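# Reproduce the reference drawing on the whiteboard with a marker

## Task

Using the marker, draw the 'drawing' reference picture on the whiteboard. The picture covers the entire board, and its top edge corresponds to the long board edge farthest from the robot.

## Robot and tools

Robot: two arms on a table. left_arm carries a left hand and its base stands at (+0.027, +0.456, 0) m. right_arm carries a right hand and its base stands at (+0.070, -0.324, 0) m. Both bases are almost unrotated. Scene frame: the origin is at table-top height, midway between the arms. +x points out over the table, +y points toward left_arm and +z points up. Image sides do not match arm names. Reported hand positions (m), quat_wxyz, velocities and Hand targets are in each arm's own base frame. Fixed cameras and the table use the scene frame.

Hand point: a spot 0.05 m in front of the palm and 0.15 m out from the wrist flange. Its +z runs along the straight fingers and +y out of the palm. On the right hand +x runs across the palm away from the thumb; on the left hand +x runs toward the thumb. Straight fingertips sit 0.06-0.07 m past the point and 0.06 m behind it along -y. A wrist bracket on the little-finger side can collide with things. With the fingers level and the palm down, the wrist can hang up to 0.11 m below the point and strike the table first.

execute_actions(actions, cameras): actions is a list of actions. Each action is a table of up to 15 rows, one row per 1/30 s step, and a short table repeats its last row. Every row has 28 numbers in [-1, 1] in this order: left dx, dy, dz, rx, ry, rz, then left little, ring, middle, index, thumb_bend, thumb_turn, force_limit, speed, then the same 14 for the right arm. The six pose numbers are an offset from that arm's Hand target as it stood when the action began. They run along that target's own axes, and 1.0 equals 0.6 m or 180 degrees. rx, ry, rz form one rotation vector. Every row counts from the same start, and a repeated offset moves the arm further. All zeros re-request the current Hand target. The hand numbers are absolute targets: -1 means open or straight, +1 means curled. thumb_turn +1 puts the thumb in front of the palm, opposite the fingers. force_limit maps -1..+1 to about 0..10 N at the fingertip (0..15 N for the two thumb motors). speed runs from nearly still at -1 to full at +0.48 and above. No value means 'unchanged'. Always resend the eight numbers of the last row carried out for that hand. Before any row has been carried out, send hand_measured plus hand_force_limit and hand_speed. cameras takes a list of names, ["all"] or []. Images come back only when asked for, or when actions is empty.

move(target, speed, blend, stop_force, zero, blocking, cameras): target is one 28-number row, or a list of up to 15 rows. Every row is an offset from the Hand targets at the move's start, not from the previous row. The arm follows a straight path. speed is in m/s, 0.002 to 3.6, default 0.25; turning is capped at twice that value in rad/s. blend is in metres and rounds the corners of a list. stop_force is in N, 3 to 120, shared by both arms. A path ends when the wrist sensor feels that much push against the motion. zero (default true) re-zeroes the sensor before the move. blocking=false returns early and cannot be combined with stop_force. A move lasts at most 10 s. The result adds a 'move:' line with an ending (done, off_target, moving, held, fault) and any limits (paced = pose clipped, held = steps withheld). Keep every row's hand numbers identical within a list.

wait(seconds 0-10) lets time pass. stop() brakes a running move. zoom_image(camera, region=[x0,y0,x1,y1] in pixels, at most 504x504) enlarges part of the newest image. show_instructions() shows the reference images. zero_wrist_force(arm) tares one arm's wrist sensor. finished_scene(scene=1) ends the scene for good.

Cameras: cam_high and cam_above are fixed, 896x504. cam_left_wrist and cam_right_wrist are fisheye, 672x504.

Results: end_effector_position, quaternion and velocities; Hand target (your last commanded pose after clipping, the base for the next offsets); joint positions and torques; Wrist force and torque along the end-effector axes, with a third line giving the peak since the last report; hand_measured, hand_stopped_by (moving, target, force, stalled, fault) and hand_load_n (positive means pushed open). Each list is in motor order. 'within noise' means an arm is still.

Motion notes: each control step limits the commanded orientation to within 32 degrees of the measured one. The hand point may settle short of its target; send the missing distance again. Keep paths away from an arm's own base. A clearance check holds back commands that bring the arms too close. Grasping: with the thumb turned in, the hand can hold objects 0.035-0.065 m thick, or a handle down to about 0.025 m. For a gentle grip, close at speed -0.94 or slower.

Avoid: the arms are stiff, so aiming even slightly past a firm surface can trigger a fault. A net push of about 150 N, or joint contact torque at its limit (wrist joints about 14-15 N m), stops the arm for 10 s. When drawing, approach the board slowly with a small stop_force and keep the pen pressure light. Do not slam, drop the marker, or let anything fall off the table; that fails the task. Never press the arms or hands against each other. Motors above 70 °C trigger a warning and at 85 °C the arm locks. Avoid long stretched-out or pushing holds.

Each tool is called after ">>>" as a command line: name --argument value for each argument, lists and objects as JSON in quotes; but a table of rows of numbers goes row by row, as --pt "numbers of a row", without its own name.

Reference images:

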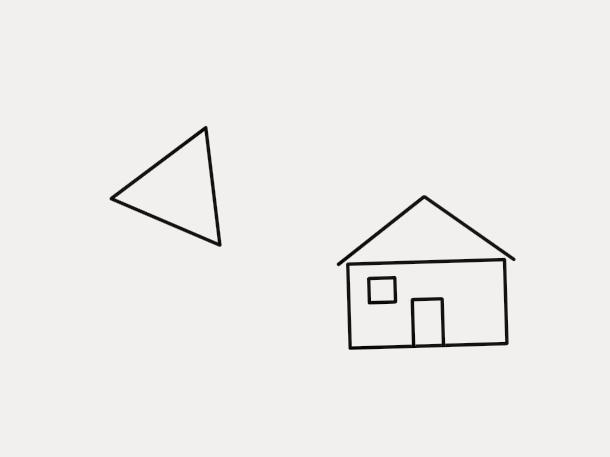

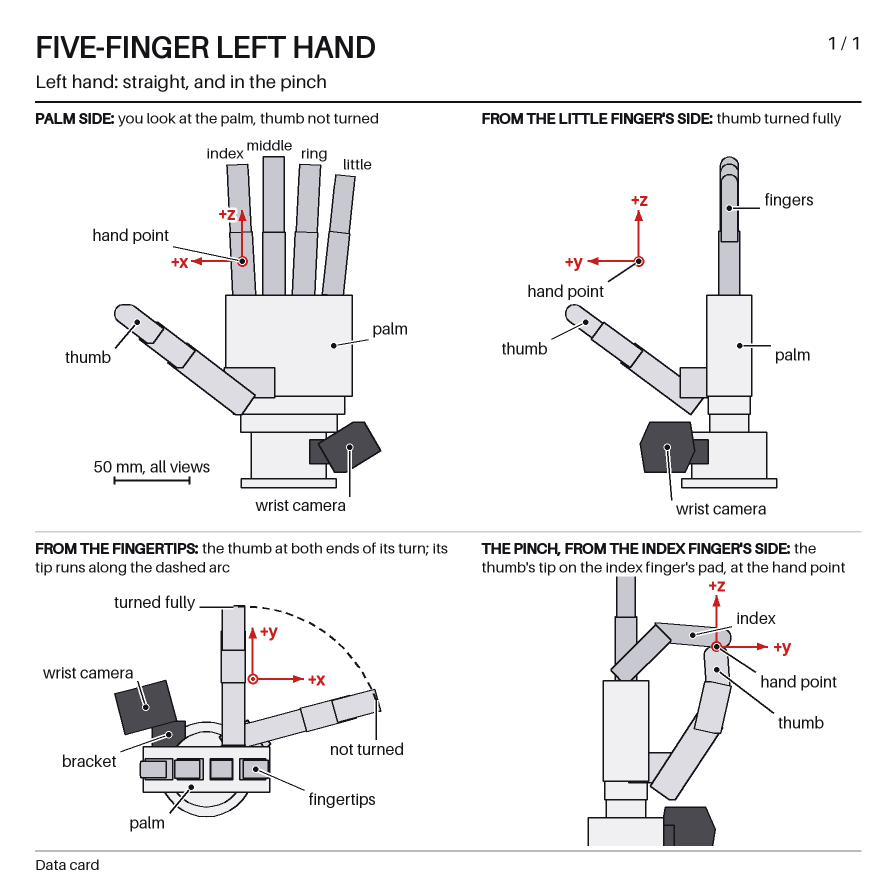

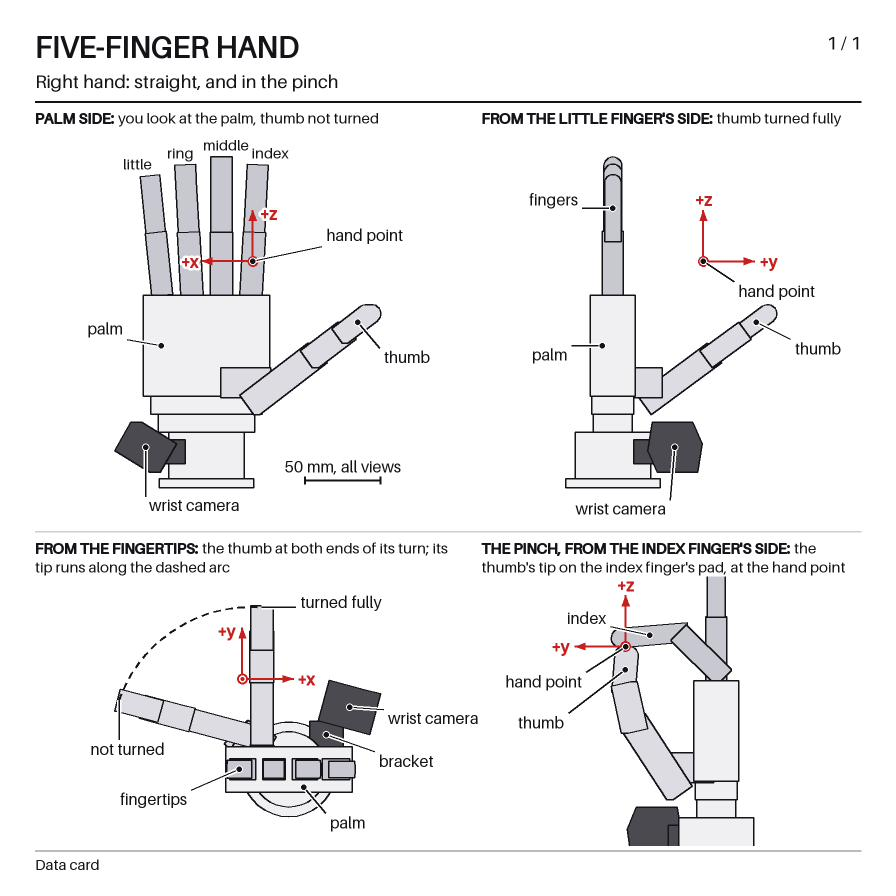

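## Session

>>> execute_actions --actions '[]'

Scene clock: 0.00 s.
left_arm: end_effector_position=(+0.5603, +0.4618, +0.1148) hand_measured=(-1.000, -1.000, -1.000, -1.000, -1.000, -1.000) hand_load_n=(+0.0, +0.0, +0.0, +0.0, +0.0, +0.0) hand_stopped_by=(target, target, target, target, target, target) hand_force_limit=0.00 hand_speed=-0.80 end_effector_quat_wxyz=(-0.315, +0.728, -0.438, +0.423) | right_arm: end_effector_position=(+0.1562, +0.0877, +0.2989) hand_measured=(-1.000, -1.000, -1.000, -1.000, -1.000, -1.000) hand_load_n=(+0.0, +0.0, +0.0, +0.0, +0.0, +0.0) hand_stopped_by=(target, target, target, target, target, target) hand_force_limit=0.00 hand_speed=-0.80 end_effector_quat_wxyz=(-0.036, -0.623, +0.765, +0.160)
Joint positions: left_arm=[4.315 -2.335 -1.158 2.687 -0.663 3.439] | right_arm=[-0.527 -1.688 1.953 1.632 1.525 -3.471]
Joint velocities: within noise
Joint torques (N m): no reading
Motor temperatures (°C): left_arm=[30 30 32 39 36 37] | right_arm=[32 34 31 35 37 37]
Wrist force (N): no reading
Wrist torque (N m): no reading
Wrist force, peak (N): no reading
Hand target: left_arm +0.5603, +0.4618, +0.1148; -0.315, +0.728, -0.438, +0.423 | right_arm +0.1562, +0.0877, +0.2989; -0.036, -0.623, +0.765, +0.160

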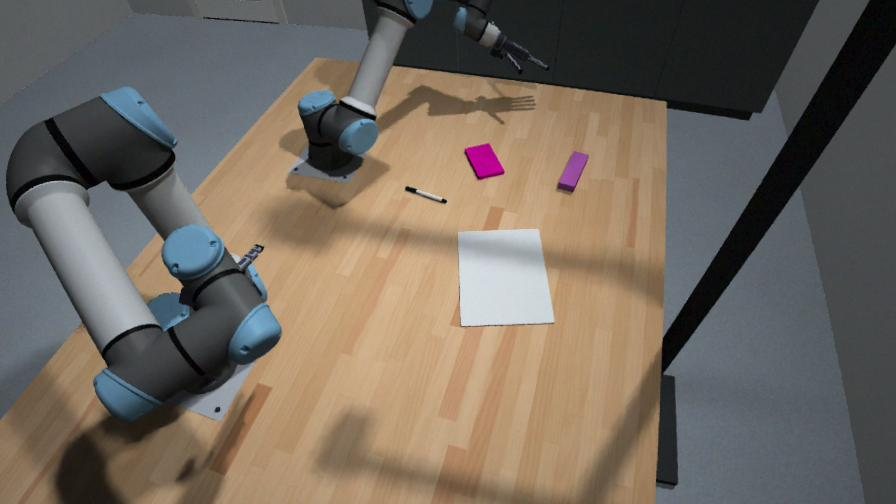

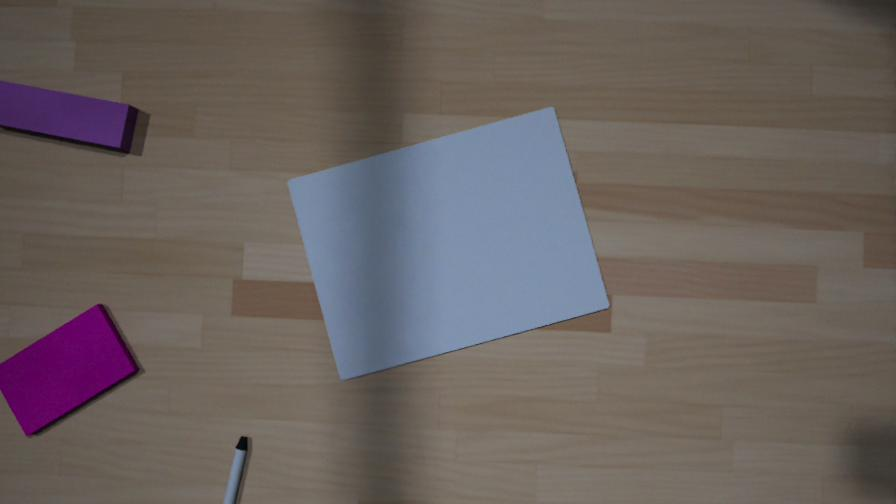

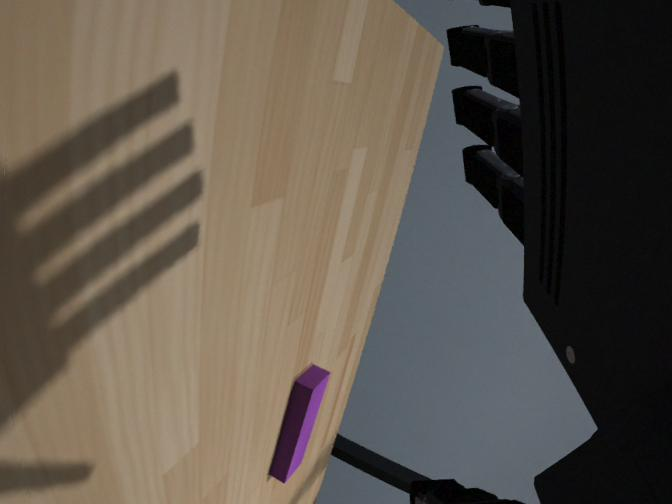

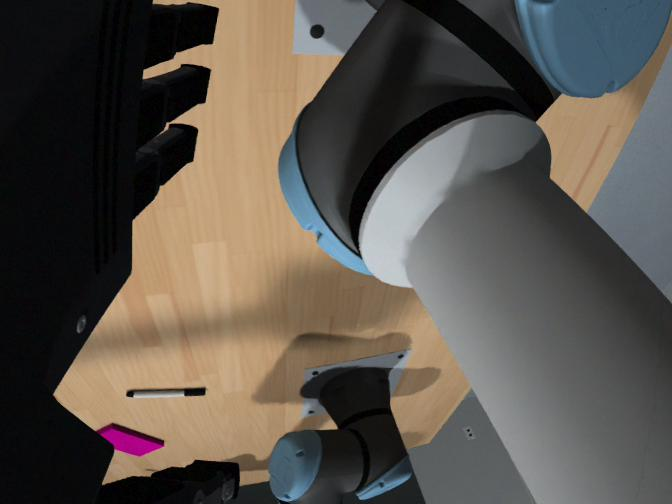

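>>> zoom_image --camera "cam_high" --region '[280, 80, 680, 340]'

>>> zoom_image --camera "cam_above" --region '[160, 380, 320, 504]'

>>> zoom_image --camera "cam_high" --region '[386, 170, 466, 220]'

>>> zoom_image --camera "cam_right_wrist" --region '[80, 340, 260, 475]'

Scaled by 1.260.

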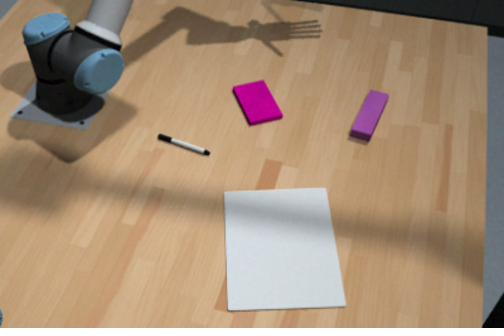

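Scaled by 3.150.

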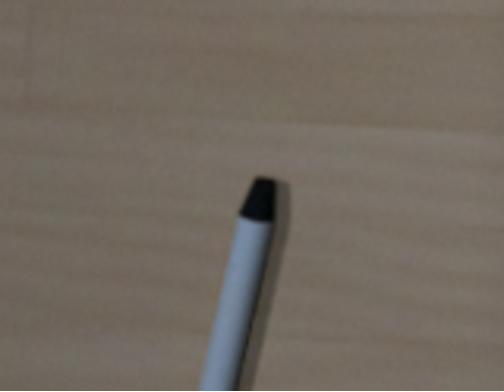

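Scaled by 6.300.

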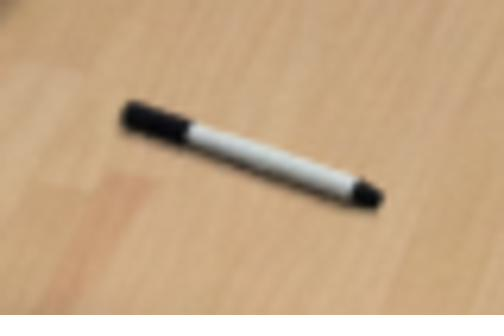

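Scaled by 2.800 from the camera's 672x504 image, which has a finer 960x720 frame.

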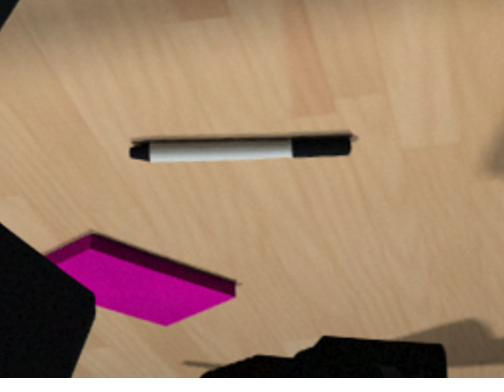

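>>> zoom_image --camera "cam_high" --region '[140, 280, 300, 440]'

>>> zoom_image --camera "cam_high" --region '[270, 80, 400, 200]'

Scaled by 3.150.

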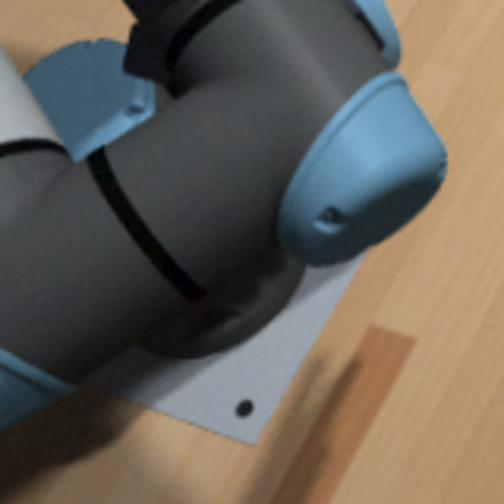

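Scaled by 3.877.

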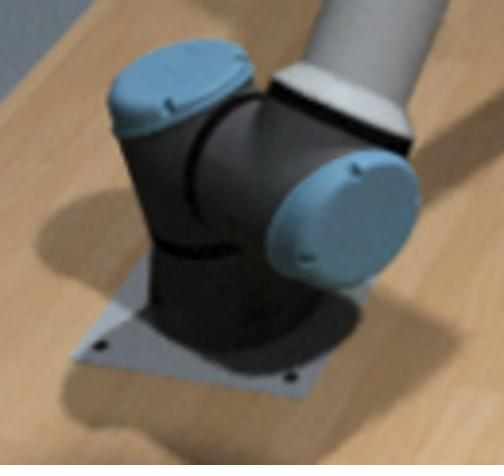

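>>> move --pt "0.1247 -0.304 -0.163 0 0 0 -1 -1 -1 -1 -1 -1 0 -0.8 0 0 0 0 0 0 -1 -1 -1 -1 -1 -1 0 -0.8" --pt "0.896 0.266 -0.506 0.0504 -0.345 -0.0779 -1 -1 -1 -1 -1 -1 0 -0.8 0 0 0 0 0 0 -1 -1 -1 -1 -1 -1 0 -0.8" --speed 0.35 --blend 0.05 --cameras '["all"]'

Scene clock: 552.20 s.
left_arm: end_effector_position=(+0.3756, -0.1135, +0.3012) hand_measured=(-1.000, -1.000, -1.000, -1.000, -1.000, -1.000) hand_load_n=(+0.0, +0.0, +0.0, +0.0, +0.0, +0.0) hand_stopped_by=(target, target, target, target, target, target) hand_force_limit=0.00 hand_speed=-0.80 end_effector_quat_wxyz=(-0.485, +0.848, -0.178, +0.121) | right_arm: end_effector_position=(+0.1562, +0.0877, +0.2989) hand_measured=(-1.000, -1.000, -1.000, -1.000, -1.000, -1.000) hand_load_n=(+0.0, +0.0, +0.0, -0.5, +0.0, +0.0) hand_stopped_by=(target, target, target, target, target, target) hand_force_limit=0.00 hand_speed=-0.80 end_effector_quat_wxyz=(-0.036, -0.623, +0.765, +0.160)
Joint positions: left_arm=[2.713 -1.741 -1.658 1.867 -2.616 1.579] | right_arm=[-0.527 -1.688 1.953 1.632 1.525 -3.471]
Joint torques (N m): left_arm=[3.1 50.59 6.07 0.16 0.64 1.87] | right_arm=[0.61 -12.15 -15.66 3.05 -0.28 0.18]
Wrist force (N): left_arm=[-0.1 -0.3 -0.2] | right_arm=[0.1 0.0 0.0]
Wrist torque (N m): left_arm=[-0.05 0.04 -0.06] | right_arm=[0.00 -0.01 0.00]
Wrist force, peak (N): left_arm=[-2.5 -6.1 -1.9] | right_arm=[0.2 0.1 0.3]
Hand target: left_arm +0.3756, -0.1135, +0.3011; -0.485, +0.848, -0.178, +0.121 (not the last commanded pose) | right_arm +0.1562, +0.0877, +0.2989; -0.036, -0.623, +0.765, +0.160
Off the commanded pose: left_arm 0.008 m, 13 deg | right_arm 0.000 m, 0 deg.
led back after a hold (left arm): the arm was led back toward your command in small steps, so it may still be short of it.
move: held (left_arm; a check stopped the path); limits=held
pose unreachable (left arm): on one or more control steps of this call, first in action 0 (counted from 0), this arm could not follow its commanded pose, so it was not sent that pose on those steps. It may still have moved: this result reports where it is.
cause: moving toward the commanded pose would bring two parts of the arm too close to each other (joints 4 (wrist 1) to 6 (wrist 3) lie between them).

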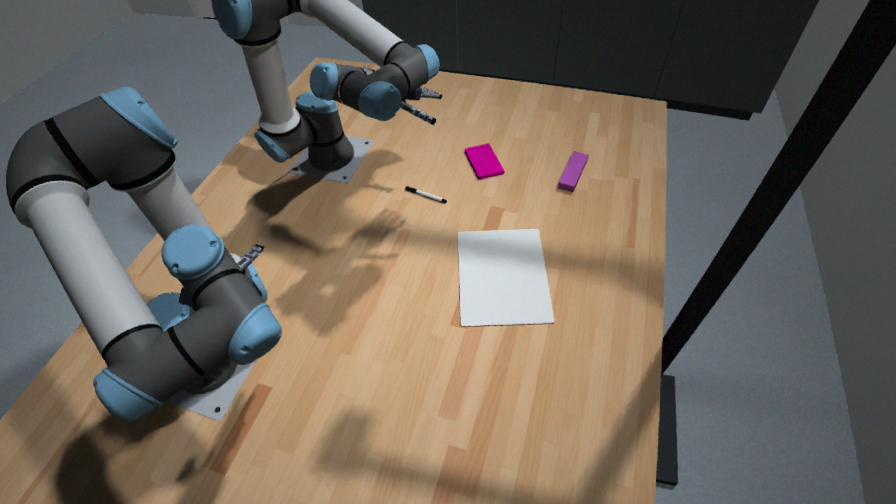

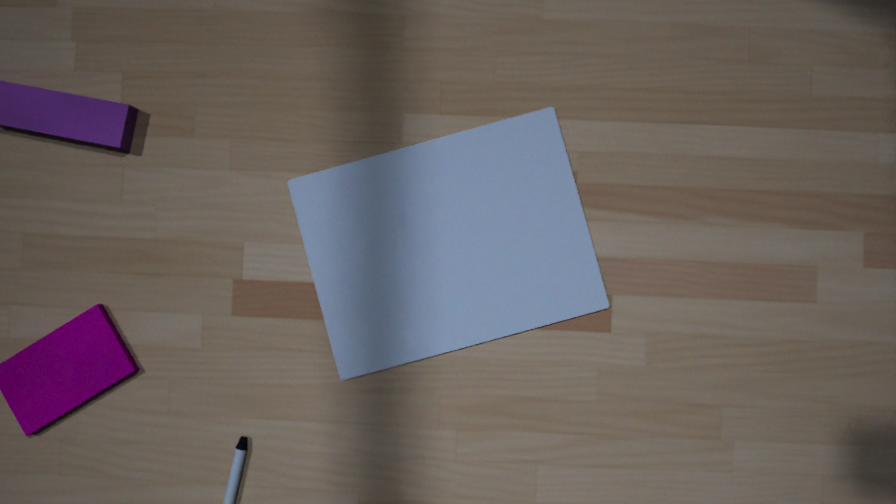

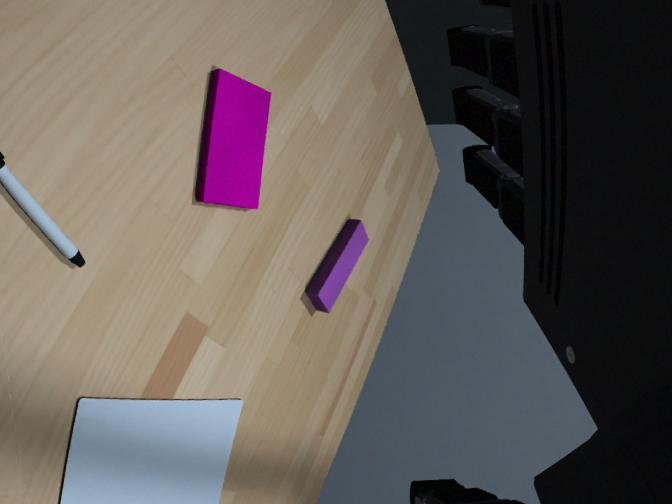

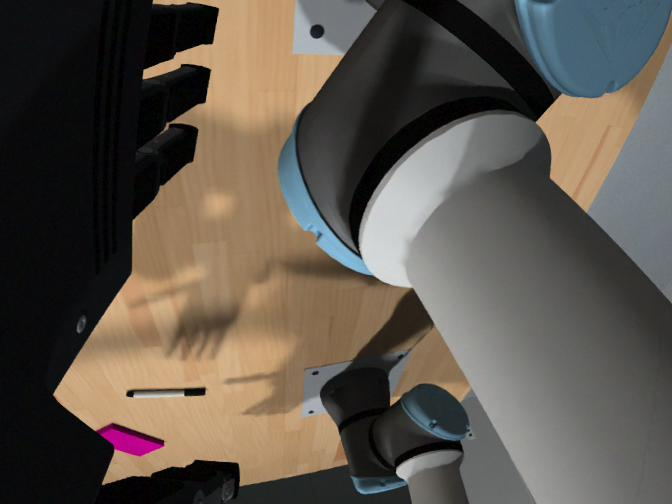

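>>> move --pt "0 0 0 -0.0538 -0.0628 -0.0314 -0.1 -0.1 -0.1 -0.1 -0.8 1 0 -0.2 0 0 0 0 0 0 -1 -1 -1 -1 -1 -1 0 -0.8" --pt "-0.0167 0.2652 0.1405 -0.0538 -0.0628 -0.0314 -0.1 -0.1 -0.1 -0.1 -0.8 1 0 -0.2 0 0 0 0 0 0 -1 -1 -1 -1 -1 -1 0 -0.8" --speed 0.25 --blend 0.01 --cameras '["all"]'

Scene clock: 653.70 s.
left_arm: end_effector_position=(+0.3688, -0.1179, +0.1210) hand_measured=(-0.100, -0.100, -0.100, -0.100, -0.800, +1.000) hand_load_n=(+0.0, +0.0, +0.0, +0.0, +0.0, +0.0) hand_stopped_by=(target, target, target, target, target, target) hand_force_limit=0.00 hand_speed=-0.20 end_effector_quat_wxyz=(-0.420, +0.901, -0.097, +0.045) | right_arm: end_effector_position=(+0.1562, +0.0877, +0.2989) hand_measured=(-1.000, -1.000, -1.000, -1.000, -1.000, -1.000) hand_load_n=(+0.0, +0.0, +0.0, +0.0, +0.0, +0.0) hand_stopped_by=(target, target, target, target, target, target) hand_force_limit=0.00 hand_speed=-0.80 end_effector_quat_wxyz=(-0.036, -0.623, +0.765, +0.160)
Joint positions: left_arm=[2.774 -1.98 -1.827 2.056 -2.429 1.336] | right_arm=[-0.527 -1.688 1.953 1.632 1.525 -3.471]
Joint torques (N m): left_arm=[0.77 6.11 3.44 0.14 -3.59 1.69] | right_arm=[-0.24 -12.23 -15.86 3.08 -0.08 0.15]
Wrist force (N): left_arm=[-0.1 0.0 -0.2] | right_arm=[0.1 0.1 -0.1]
Wrist torque (N m): left_arm=[0.00 0.01 0.05] | right_arm=[0.03 -0.01 0.01]
Wrist force, peak (N): left_arm=[-0.1 -1.6 -1.0] | right_arm=[0.3 0.1 0.0]
Hand target: left_arm +0.3688, -0.1179, +0.1210; -0.420, +0.901, -0.097, +0.045 | right_arm +0.1562, +0.0877, +0.2989; -0.036, -0.623, +0.765, +0.160
Off the commanded pose: left_arm 0.000 m, 0 deg | right_arm 0.000 m, 0 deg.
move: done; blend cut to 0 m at target 1

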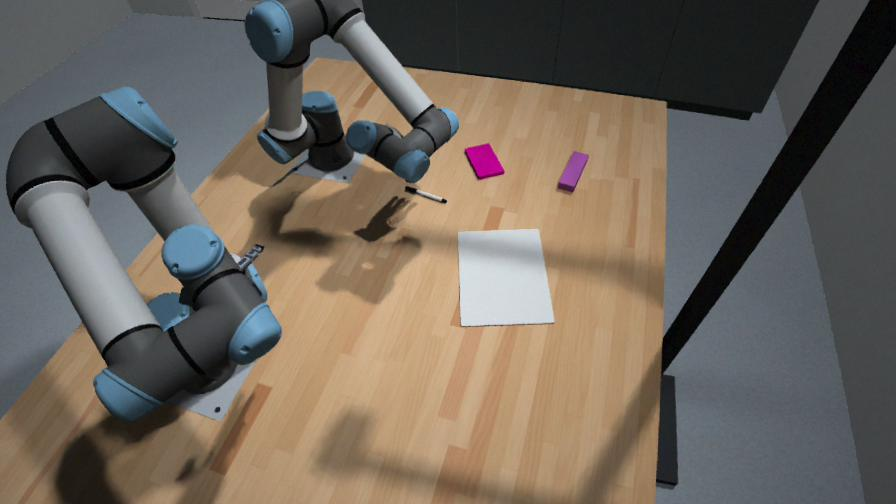

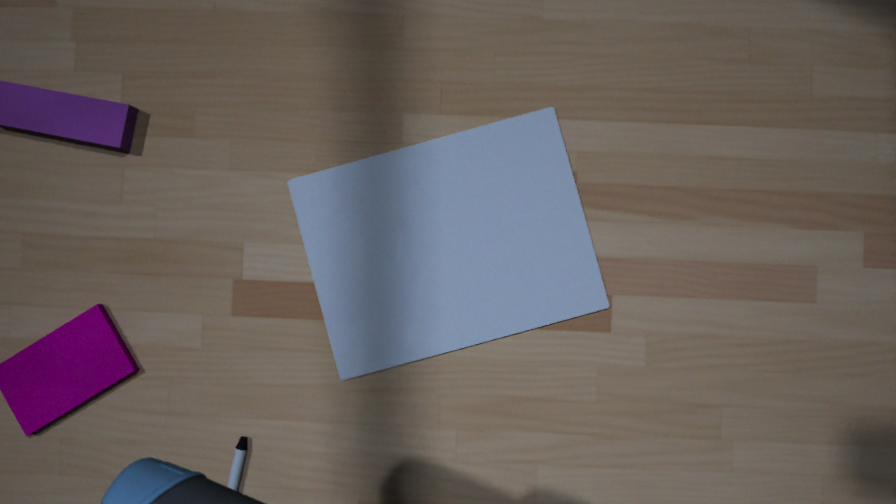

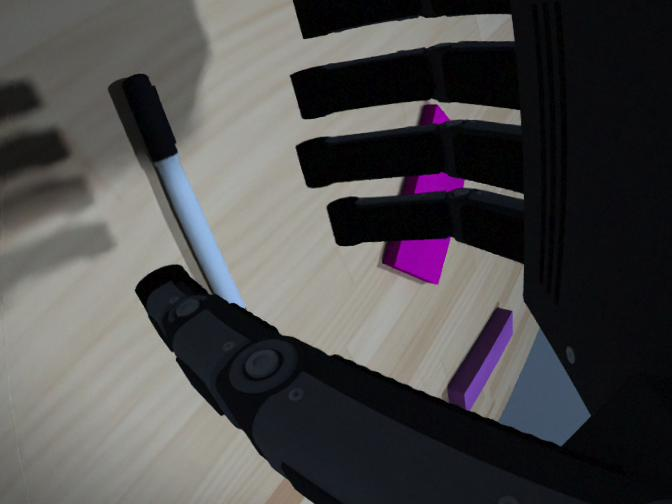

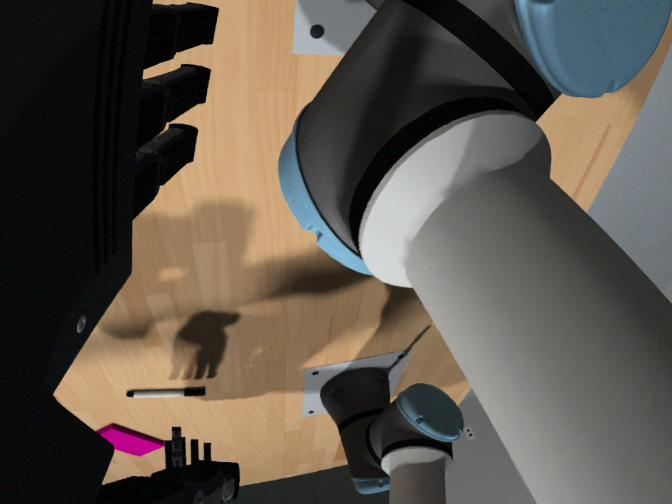

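>>> move --target '[0,0.0894,0.075,0,0,0,-0.1,-0.1,-0.1,-0.1,-0.8,1,0,-0.2,0,0,0,0,0,0,-1,-1,-1,-1,-1,-1,0,-0.8]' --speed 0.15 --cameras '["cam_left_wrist","cam_high"]'

>>> zoom_image --camera "cam_high" --region '[340, 120, 480, 230]'

Scene clock: 797.90 s.
left_arm: end_effector_position=(+0.3687, -0.1179, +0.0510) hand_measured=(-0.100, -0.100, -0.100, -0.100, -0.800, +1.000) hand_load_n=(+0.0, +0.0, +0.5, +0.0, +0.0, +0.0) hand_stopped_by=(target, target, target, target, target, target) hand_force_limit=0.00 hand_speed=-0.20 end_effector_quat_wxyz=(-0.420, +0.901, -0.097, +0.045) | right_arm: end_effector_position=(+0.1562, +0.0877, +0.2989) hand_measured=(-1.000, -1.000, -1.000, -1.000, -1.000, -1.000) hand_load_n=(+0.0, +0.0, +0.0, +0.0, +0.0, +0.0) hand_stopped_by=(target, target, target, target, target, target) hand_force_limit=0.00 hand_speed=-0.80 end_effector_quat_wxyz=(-0.036, -0.623, +0.765, +0.160)
Joint positions: left_arm=[2.774 -2.097 -1.876 2.222 -2.429 1.336] | right_arm=[-0.527 -1.688 1.953 1.632 1.525 -3.471]
Joint torques (N m): left_arm=[2.87 8.43 1.36 0.32 -3.21 1.67] | right_arm=[0.29 -12.05 -14.84 3.07 -0.2 0.2]
Wrist force (N): left_arm=[0.0 0.2 -0.2] | right_arm=[0.2 0.0 -0.1]
Wrist torque (N m): left_arm=[0.02 0.00 0.05] | right_arm=[0.00 -0.02 0.01]
Wrist force, peak (N): left_arm=[-0.1 -0.8 -0.9] | right_arm=[0.3 -0.1 0.2]
Hand target: left_arm +0.3688, -0.1179, +0.0510; -0.420, +0.901, -0.097, +0.045 | right_arm +0.1562, +0.0877, +0.2989; -0.036, -0.623, +0.765, +0.160
Off the commanded pose: left_arm 0.000 m, 0 deg | right_arm 0.000 m, 0 deg.
move: done
Images, in order (width x height): cam_high 896x504, cam_left_wrist 672x504.

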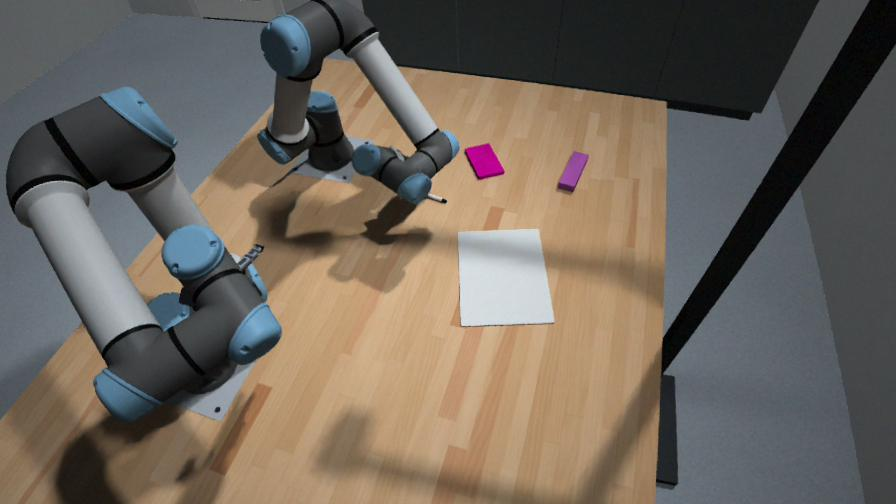

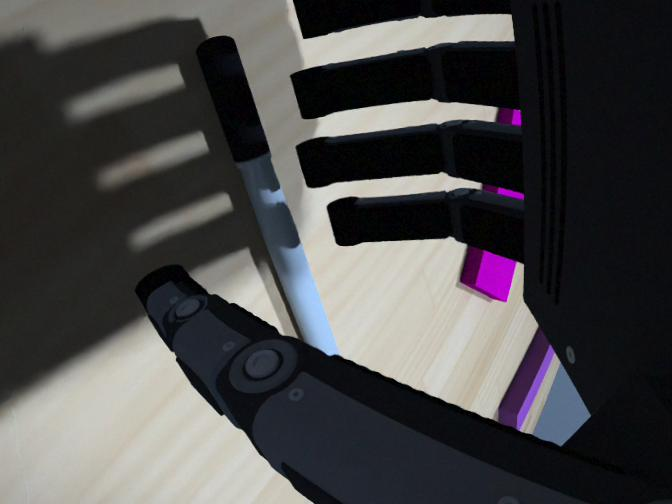

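Scaled by 3.600.

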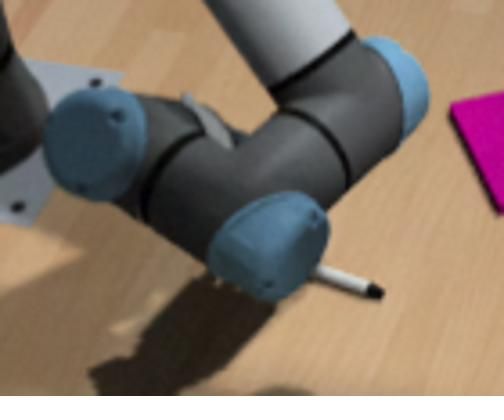

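>>> move --target '[0,0.0217,0.0182,0,0,0,-0.1,-0.1,-0.1,-0.1,-0.8,1,0,-0.2,0,0,0,0,0,0,-1,-1,-1,-1,-1,-1,0,-0.8]' --speed 0.1 --cameras '["cam_left_wrist"]'

>>> zoom_image --camera "cam_left_wrist" --region '[120, 0, 460, 400]'

Scene clock: 839.00 s.
left_arm: end_effector_position=(+0.3687, -0.1179, +0.0340) hand_measured=(-0.100, -0.100, -0.100, -0.100, -0.800, +1.000) hand_load_n=(+0.0, +0.0, +0.0, +0.0, +0.0, +0.0) hand_stopped_by=(target, target, target, target, target, target) hand_force_limit=0.00 hand_speed=-0.20 end_effector_quat_wxyz=(-0.420, +0.901, -0.097, +0.045) | right_arm: end_effector_position=(+0.1562, +0.0877, +0.2989) hand_measured=(-1.000, -1.000, -1.000, -1.000, -1.000, -1.000) hand_load_n=(+0.0, +0.0, +0.0, +0.0, -0.5, +0.0) hand_stopped_by=(target, target, target, target, target, target) hand_force_limit=0.00 hand_speed=-0.80 end_effector_quat_wxyz=(-0.036, -0.623, +0.765, +0.160)
Joint positions: left_arm=[2.774 -2.128 -1.884 2.261 -2.429 1.335] | right_arm=[-0.527 -1.688 1.953 1.632 1.525 -3.471]
Joint torques (N m): left_arm=[-5.18 6.11 0.94 0.4 -2.8 -0.9] | right_arm=[0.17 -12.27 -15.13 3.23 -0.17 0.51]
Wrist force (N): left_arm=[-0.4 -2.8 -1.9] | right_arm=[0.1 0.1 0.1]
Wrist torque (N m): left_arm=[-0.06 -0.02 0.10] | right_arm=[0.01 -0.01 0.01]
Wrist force, peak (N): left_arm=[-0.4 -2.8 -1.9] | right_arm=[0.1 0.2 0.3]
Hand target: left_arm +0.3687, -0.1179, +0.0340; -0.420, +0.901, -0.097, +0.045 | right_arm +0.1562, +0.0877, +0.2989; -0.036, -0.623, +0.765, +0.160
Off the commanded pose: left_arm 0.000 m, 0 deg | right_arm 0.000 m, 0 deg.
move: done
Images, in order (width x height): cam_left_wrist 672x504.

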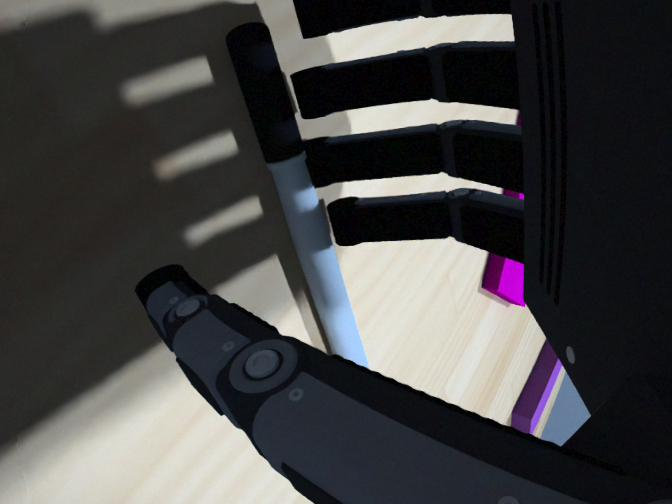

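Scaled by 1.260 from the camera's 672x504 image, which has a finer 960x720 frame.

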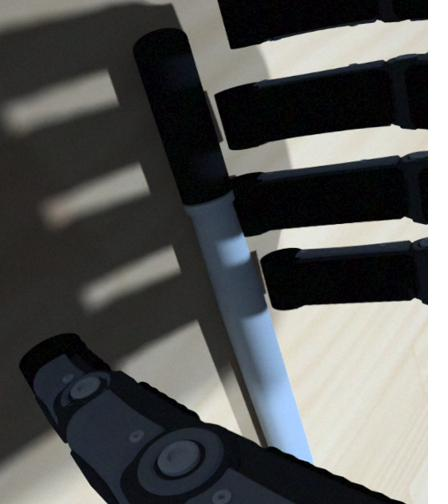

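>>> move --target '[0,-0.0051,-0.0043,0,0,0,-0.1,-0.1,-0.1,-0.1,-0.8,1,0,-0.2,0,0,0,0,0,0,-1,-1,-1,-1,-1,-1,0,-0.8]' --speed 0.05 --cameras '["cam_left_wrist"]'

>>> zoom_image --camera "cam_left_wrist" --region '[120, 0, 460, 400]'

Scene clock: 888.27 s.
left_arm: end_effector_position=(+0.3687, -0.1179, +0.0379) hand_measured=(-0.100, -0.100, -0.100, -0.100, -0.800, +1.000) hand_load_n=(+0.0, +0.0, +0.0, +0.0, +0.0, +0.0) hand_stopped_by=(target, target, target, target, target, target) hand_force_limit=0.00 hand_speed=-0.20 end_effector_quat_wxyz=(-0.420, +0.901, -0.097, +0.045) | right_arm: end_effector_position=(+0.1562, +0.0877, +0.2989) hand_measured=(-1.000, -1.000, -1.000, -1.000, -1.000, -1.000) hand_load_n=(+0.0, +0.0, +0.0, +0.0, +0.0, +0.0) hand_stopped_by=(target, target, target, target, target, target) hand_force_limit=0.00 hand_speed=-0.80 end_effector_quat_wxyz=(-0.036, -0.623, +0.765, +0.160)
Joint positions: left_arm=[2.774 -2.121 -1.882 2.252 -2.429 1.336] | right_arm=[-0.527 -1.688 1.953 1.632 1.525 -3.471]
Joint torques (N m): left_arm=[-5.3 64.73 22.51 -5.83 -1.33 1.03] | right_arm=[0.2 -11.52 -16.2 3.13 0.09 0.22]
Wrist force (N): left_arm=[-0.4 0.1 -0.1] | right_arm=[-0.1 0.1 0.1]
Wrist torque (N m): left_arm=[-0.01 0.07 0.02] | right_arm=[0.00 0.01 0.00]
Wrist force, peak (N): left_arm=[-0.5 -3.6 -2.6] | right_arm=[0.2 0.3 0.1]
Hand target: left_arm +0.3687, -0.1179, +0.0380; -0.420, +0.901, -0.097, +0.045 | right_arm +0.1562, +0.0877, +0.2989; -0.036, -0.623, +0.765, +0.160
Off the commanded pose: left_arm 0.000 m, 0 deg | right_arm 0.000 m, 0 deg.
move: done
Images, in order (width x height): cam_left_wrist 672x504.

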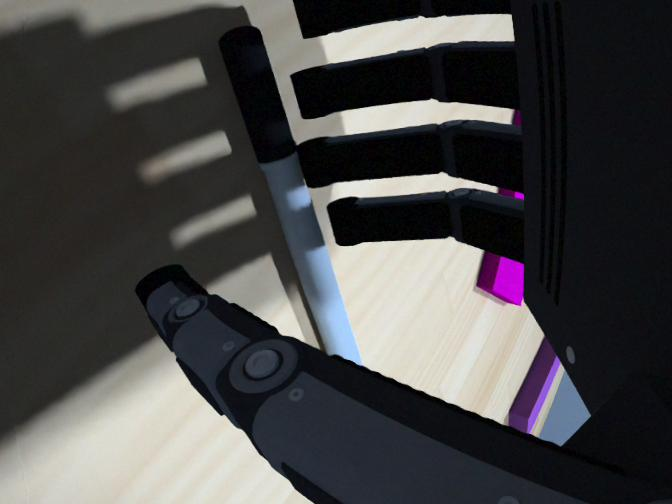

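Scaled by 1.260 from the camera's 672x504 image, which has a finer 960x720 frame.

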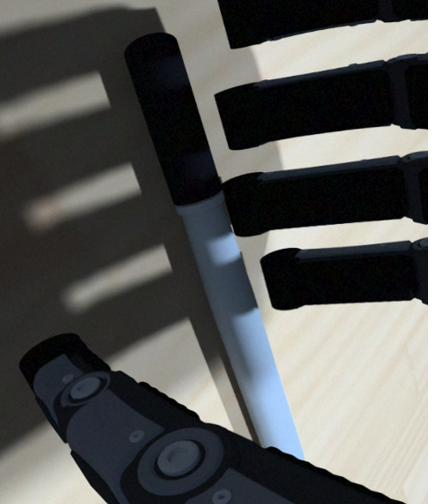

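>>> move --target '[0,0,0.0107,0,0,0,0.1,0.1,0.1,0.1,-0.8,1,-0.3,-0.8,0,0,0,0,0,0,-1,-1,-1,-1,-1,-1,0,-0.8]' --speed 0.02 --stop_force 3 --cameras '["cam_left_wrist"]'

>>> zoom_image --camera "cam_left_wrist" --region '[120, 0, 460, 400]'

Scene clock: 900.67 s.
left_arm: end_effector_position=(+0.3698, -0.1131, +0.0338) hand_measured=(+0.100, +0.100, +0.100, +0.100, -0.800, +1.000) hand_load_n=(+0.0, +0.0, +0.0, +0.0, +0.0, +0.0) hand_stopped_by=(target, target, target, target, target, target) hand_force_limit=-0.30 hand_speed=-0.80 end_effector_quat_wxyz=(-0.420, +0.901, -0.097, +0.045) | right_arm: end_effector_position=(+0.1562, +0.0877, +0.2989) hand_measured=(-1.000, -1.000, -1.000, -1.000, -1.000, -1.000) hand_load_n=(+0.0, +0.0, +0.0, +0.0, +0.0, +0.0) hand_stopped_by=(target, target, target, target, target, target) hand_force_limit=0.00 hand_speed=-0.80 end_effector_quat_wxyz=(-0.036, -0.623, +0.765, +0.160)
Joint positions: left_arm=[2.787 -2.123 -1.89 2.276 -2.432 1.355] | right_arm=[-0.527 -1.688 1.953 1.632 1.525 -3.471]
Joint torques (N m): left_arm=[2.67 7.96 1.79 0.24 -3.58 1.95] | right_arm=[0.59 -11.38 -16.14 3.36 -0.06 0.23]
Wrist force (N): left_arm=[-0.2 -0.1 0.0] | right_arm=[0.1 0.2 0.0]
Wrist torque (N m): left_arm=[-0.03 0.03 0.03] | right_arm=[0.04 -0.01 0.01]
Wrist force, peak (N): left_arm=[-0.2 -0.4 -0.3] | right_arm=[0.2 0.2 0.2]
Hand target: left_arm +0.3698, -0.1131, +0.0338; -0.420, +0.901, -0.097, +0.045 | right_arm +0.1562, +0.0877, +0.2989; -0.036, -0.623, +0.765, +0.160
Off the commanded pose: left_arm 0.000 m, 0 deg | right_arm 0.000 m, 0 deg.
move: done
Images, in order (width x height): cam_left_wrist 672x504.

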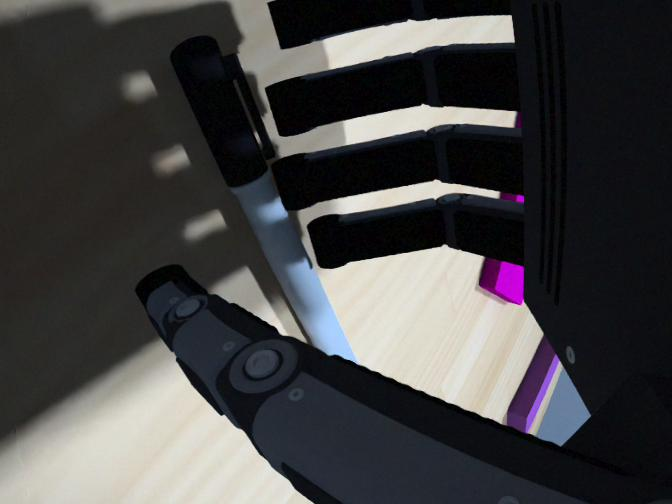

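Scaled by 1.260 from the camera's 672x504 image, which has a finer 960x720 frame.

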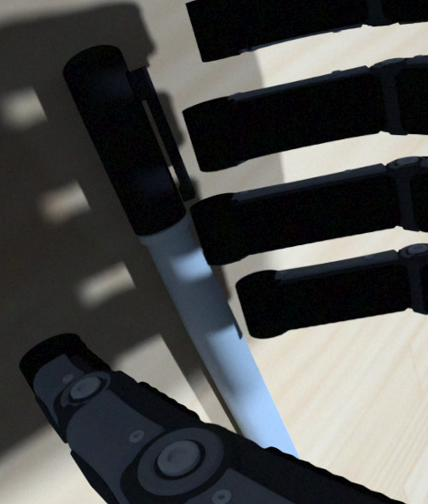

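>>> move --target '[0,0.0077,0.0064,0,0,0,0.1,0.1,0.1,0.1,-0.8,1,-0.3,-0.8,0,0,0,0,0,0,-1,-1,-1,-1,-1,-1,0,-0.8]' --speed 0.01 --stop_force 3 --cameras '["cam_left_wrist"]'

>>> zoom_image --camera "cam_left_wrist" --region '[120, 0, 460, 400]'

Scene clock: 933.00 s.
left_arm: end_effector_position=(+0.3698, -0.1131, +0.0291) hand_measured=(+0.100, +0.100, +0.100, +0.100, -0.800, +1.000) hand_load_n=(+0.0, +0.0, -1.0, +0.0, +0.0, +0.0) hand_stopped_by=(target, target, target, target, target, target) hand_force_limit=-0.30 hand_speed=-0.80 end_effector_quat_wxyz=(-0.420, +0.901, -0.097, +0.045) | right_arm: end_effector_position=(+0.1562, +0.0877, +0.2989) hand_measured=(-1.000, -1.000, -1.000, -1.000, -1.000, -1.000) hand_load_n=(+0.0, +0.0, +0.0, +0.0, +0.0, +0.0) hand_stopped_by=(target, target, target, target, target, target) hand_force_limit=0.00 hand_speed=-0.80 end_effector_quat_wxyz=(-0.036, -0.623, +0.765, +0.160)
Joint positions: left_arm=[2.787 -2.132 -1.892 2.287 -2.432 1.355] | right_arm=[-0.527 -1.688 1.953 1.632 1.525 -3.471]
Joint torques (N m): left_arm=[3.31 61.3 17.82 -5.31 0.95 1.96] | right_arm=[0.11 -11.66 -15.68 3.14 -0.12 0.53]
Wrist force (N): left_arm=[0.0 -2.8 -1.5] | right_arm=[0.0 -0.1 0.0]
Wrist torque (N m): left_arm=[-0.09 -0.01 0.10] | right_arm=[-0.01 0.00 0.00]
Wrist force, peak (N): left_arm=[0.2 -7.1 -3.8] | right_arm=[-0.1 0.1 0.3]
Hand target: left_arm +0.3698, -0.1131, +0.0291; -0.420, +0.901, -0.097, +0.045 (not the last commanded pose) | right_arm +0.1562, +0.0877, +0.2989; -0.036, -0.623, +0.765, +0.160
Off the commanded pose: left_arm 0.001 m, 0 deg | right_arm 0.000 m, 0 deg.
move: contact (left_arm)
Images, in order (width x height): cam_left_wrist 672x504.

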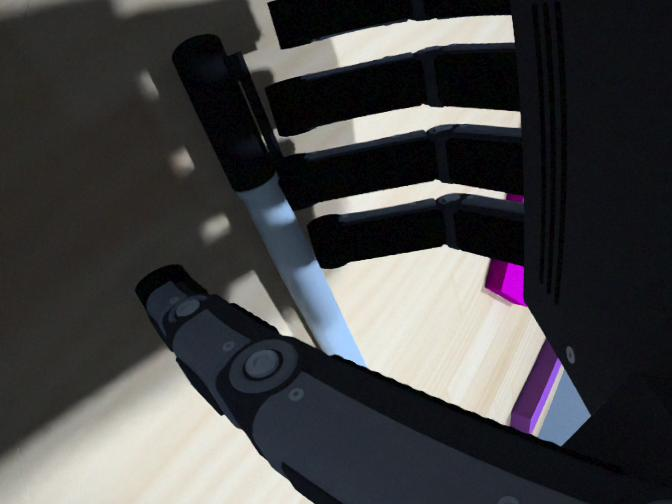

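Scaled by 1.260 from the camera's 672x504 image, which has a finer 960x720 frame.

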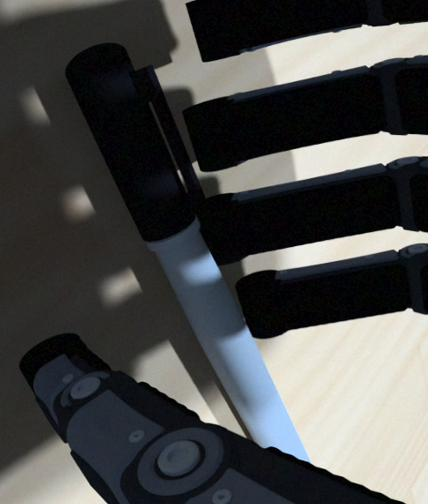

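>>> move --target '[0,-0.003,0.0062,0,0,0,0.2,0.2,0.2,0.27,-0.8,1,-0.3,-0.8,0,0,0,0,0,0,-1,-1,-1,-1,-1,-1,0,-0.8]' --speed 0.02 --stop_force 5 --cameras '["cam_left_wrist"]'

>>> zoom_image --camera "cam_left_wrist" --region '[120, 0, 460, 400]'

Scene clock: 945.43 s.
left_arm: end_effector_position=(+0.3706, -0.1092, +0.0281) hand_measured=(+0.200, +0.200, +0.200, +0.270, -0.800, +1.000) hand_load_n=(+0.0, +0.0, +0.5, +0.0, +0.0, +0.0) hand_stopped_by=(target, target, target, target, target, target) hand_force_limit=-0.30 hand_speed=-0.80 end_effector_quat_wxyz=(-0.420, +0.901, -0.097, +0.045) | right_arm: end_effector_position=(+0.1562, +0.0877, +0.2989) hand_measured=(-1.000, -1.000, -1.000, -1.000, -1.000, -1.000) hand_load_n=(+0.0, +0.0, +0.0, +0.0, +0.0, +0.0) hand_stopped_by=(target, target, target, target, target, target) hand_force_limit=0.00 hand_speed=-0.80 end_effector_quat_wxyz=(-0.036, -0.623, +0.765, +0.160)
Joint positions: left_arm=[2.797 -2.129 -1.897 2.301 -2.433 1.371] | right_arm=[-0.527 -1.688 1.953 1.632 1.525 -3.471]
Joint torques (N m): left_arm=[5.93 62.03 1.01 0.26 -3.62 1.99] | right_arm=[0.53 -10.95 -14.45 3.12 0 0.43]
Wrist force (N): left_arm=[-0.1 -0.2 -0.2] | right_arm=[-0.1 0.1 0.2]
Wrist torque (N m): left_arm=[-0.03 0.02 -0.08] | right_arm=[0.00 0.01 -0.01]
Wrist force, peak (N): left_arm=[-0.1 -3.2 -2.1] | right_arm=[0.1 0.0 0.3]
Hand target: left_arm +0.3706, -0.1092, +0.0281; -0.420, +0.901, -0.097, +0.045 | right_arm +0.1562, +0.0877, +0.2989; -0.036, -0.623, +0.765, +0.160
Off the commanded pose: left_arm 0.000 m, 0 deg | right_arm 0.000 m, 0 deg.
move: done
Images, in order (width x height): cam_left_wrist 672x504.

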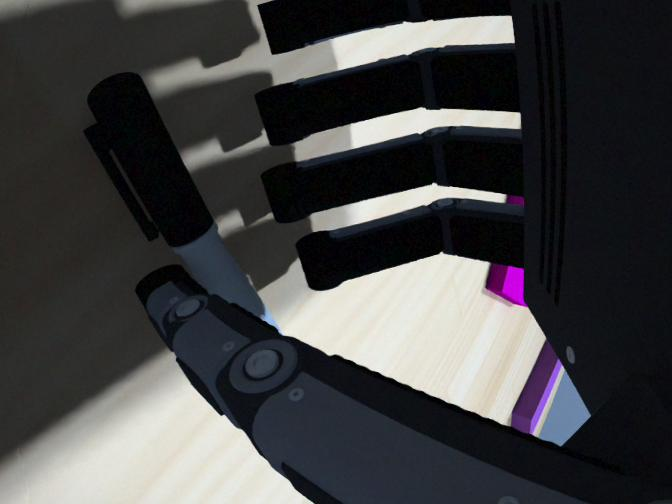

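Scaled by 1.260 from the camera's 672x504 image, which has a finer 960x720 frame.

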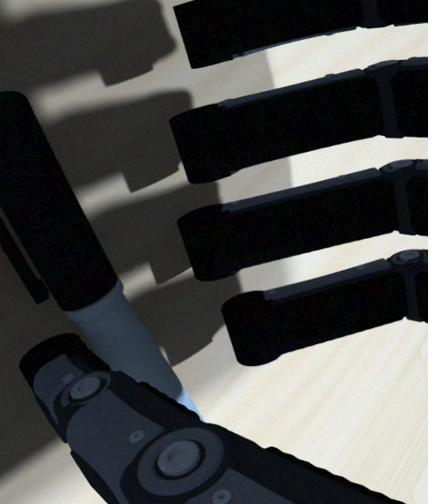

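>>> move --target '[0,0.0115,-0.008,0,0,0,0.27,0.27,0.27,0.32,-0.6,1,-0.3,-0.8,0,0,0,0,0,0,-1,-1,-1,-1,-1,-1,0,-0.8]' --speed 0.02 --stop_force 4 --cameras '["cam_left_wrist"]'

>>> zoom_image --camera "cam_left_wrist" --region '[60, 0, 400, 400]'

Scene clock: 969.10 s.
left_arm: end_effector_position=(+0.3689, -0.1171, +0.0259) hand_measured=(+0.270, +0.270, +0.270, +0.320, -0.600, +1.000) hand_load_n=(+0.0, +0.0, +0.0, +0.5, +0.0, +0.0) hand_stopped_by=(target, target, target, target, target, target) hand_force_limit=-0.30 hand_speed=-0.80 end_effector_quat_wxyz=(-0.420, +0.901, -0.097, +0.045) | right_arm: end_effector_position=(+0.1562, +0.0877, +0.2989) hand_measured=(-1.000, -1.000, -1.000, -1.000, -1.000, -1.000) hand_load_n=(+0.0, +0.0, +0.0, +0.0, +0.0, +0.0) hand_stopped_by=(target, target, target, target, target, target) hand_force_limit=0.00 hand_speed=-0.80 end_effector_quat_wxyz=(-0.036, -0.623, +0.765, +0.160)
Joint positions: left_arm=[2.776 -2.143 -1.888 2.282 -2.43 1.339] | right_arm=[-0.527 -1.688 1.953 1.632 1.525 -3.471]
Joint torques (N m): left_arm=[-7.92 8.1 22.15 -5.7 0.67 -2.03] | right_arm=[0.19 -12.01 -14.96 3.2 0.07 0.45]
Wrist force (N): left_arm=[0.0 0.1 -0.3] | right_arm=[0.1 0.1 0.1]
Wrist torque (N m): left_arm=[0.01 0.01 0.05] | right_arm=[0.00 -0.01 0.01]
Wrist force, peak (N): left_arm=[-0.1 -0.1 -0.6] | right_arm=[0.1 0.0 0.3]
Hand target: left_arm +0.3689, -0.1171, +0.0259; -0.420, +0.901, -0.097, +0.045 | right_arm +0.1562, +0.0877, +0.2989; -0.036, -0.623, +0.765, +0.160
Off the commanded pose: left_arm 0.000 m, 0 deg | right_arm 0.000 m, 0 deg.
move: done
Images, in order (width x height): cam_left_wrist 672x504.

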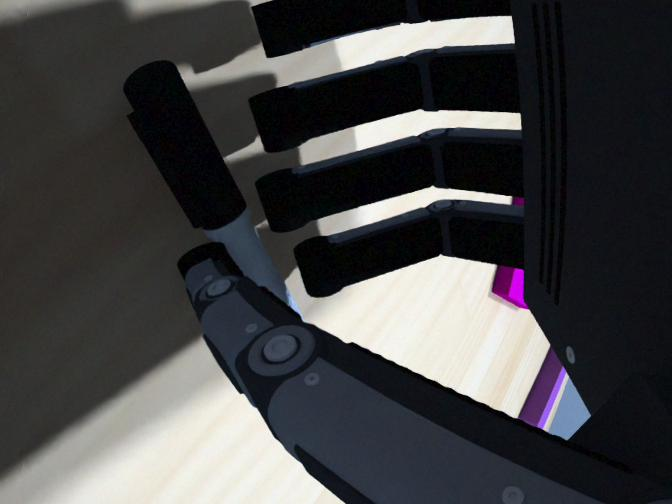

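Scaled by 1.260 from the camera's 672x504 image, which has a finer 960x720 frame.

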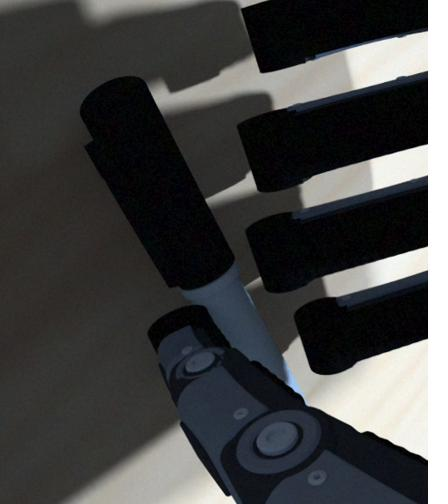

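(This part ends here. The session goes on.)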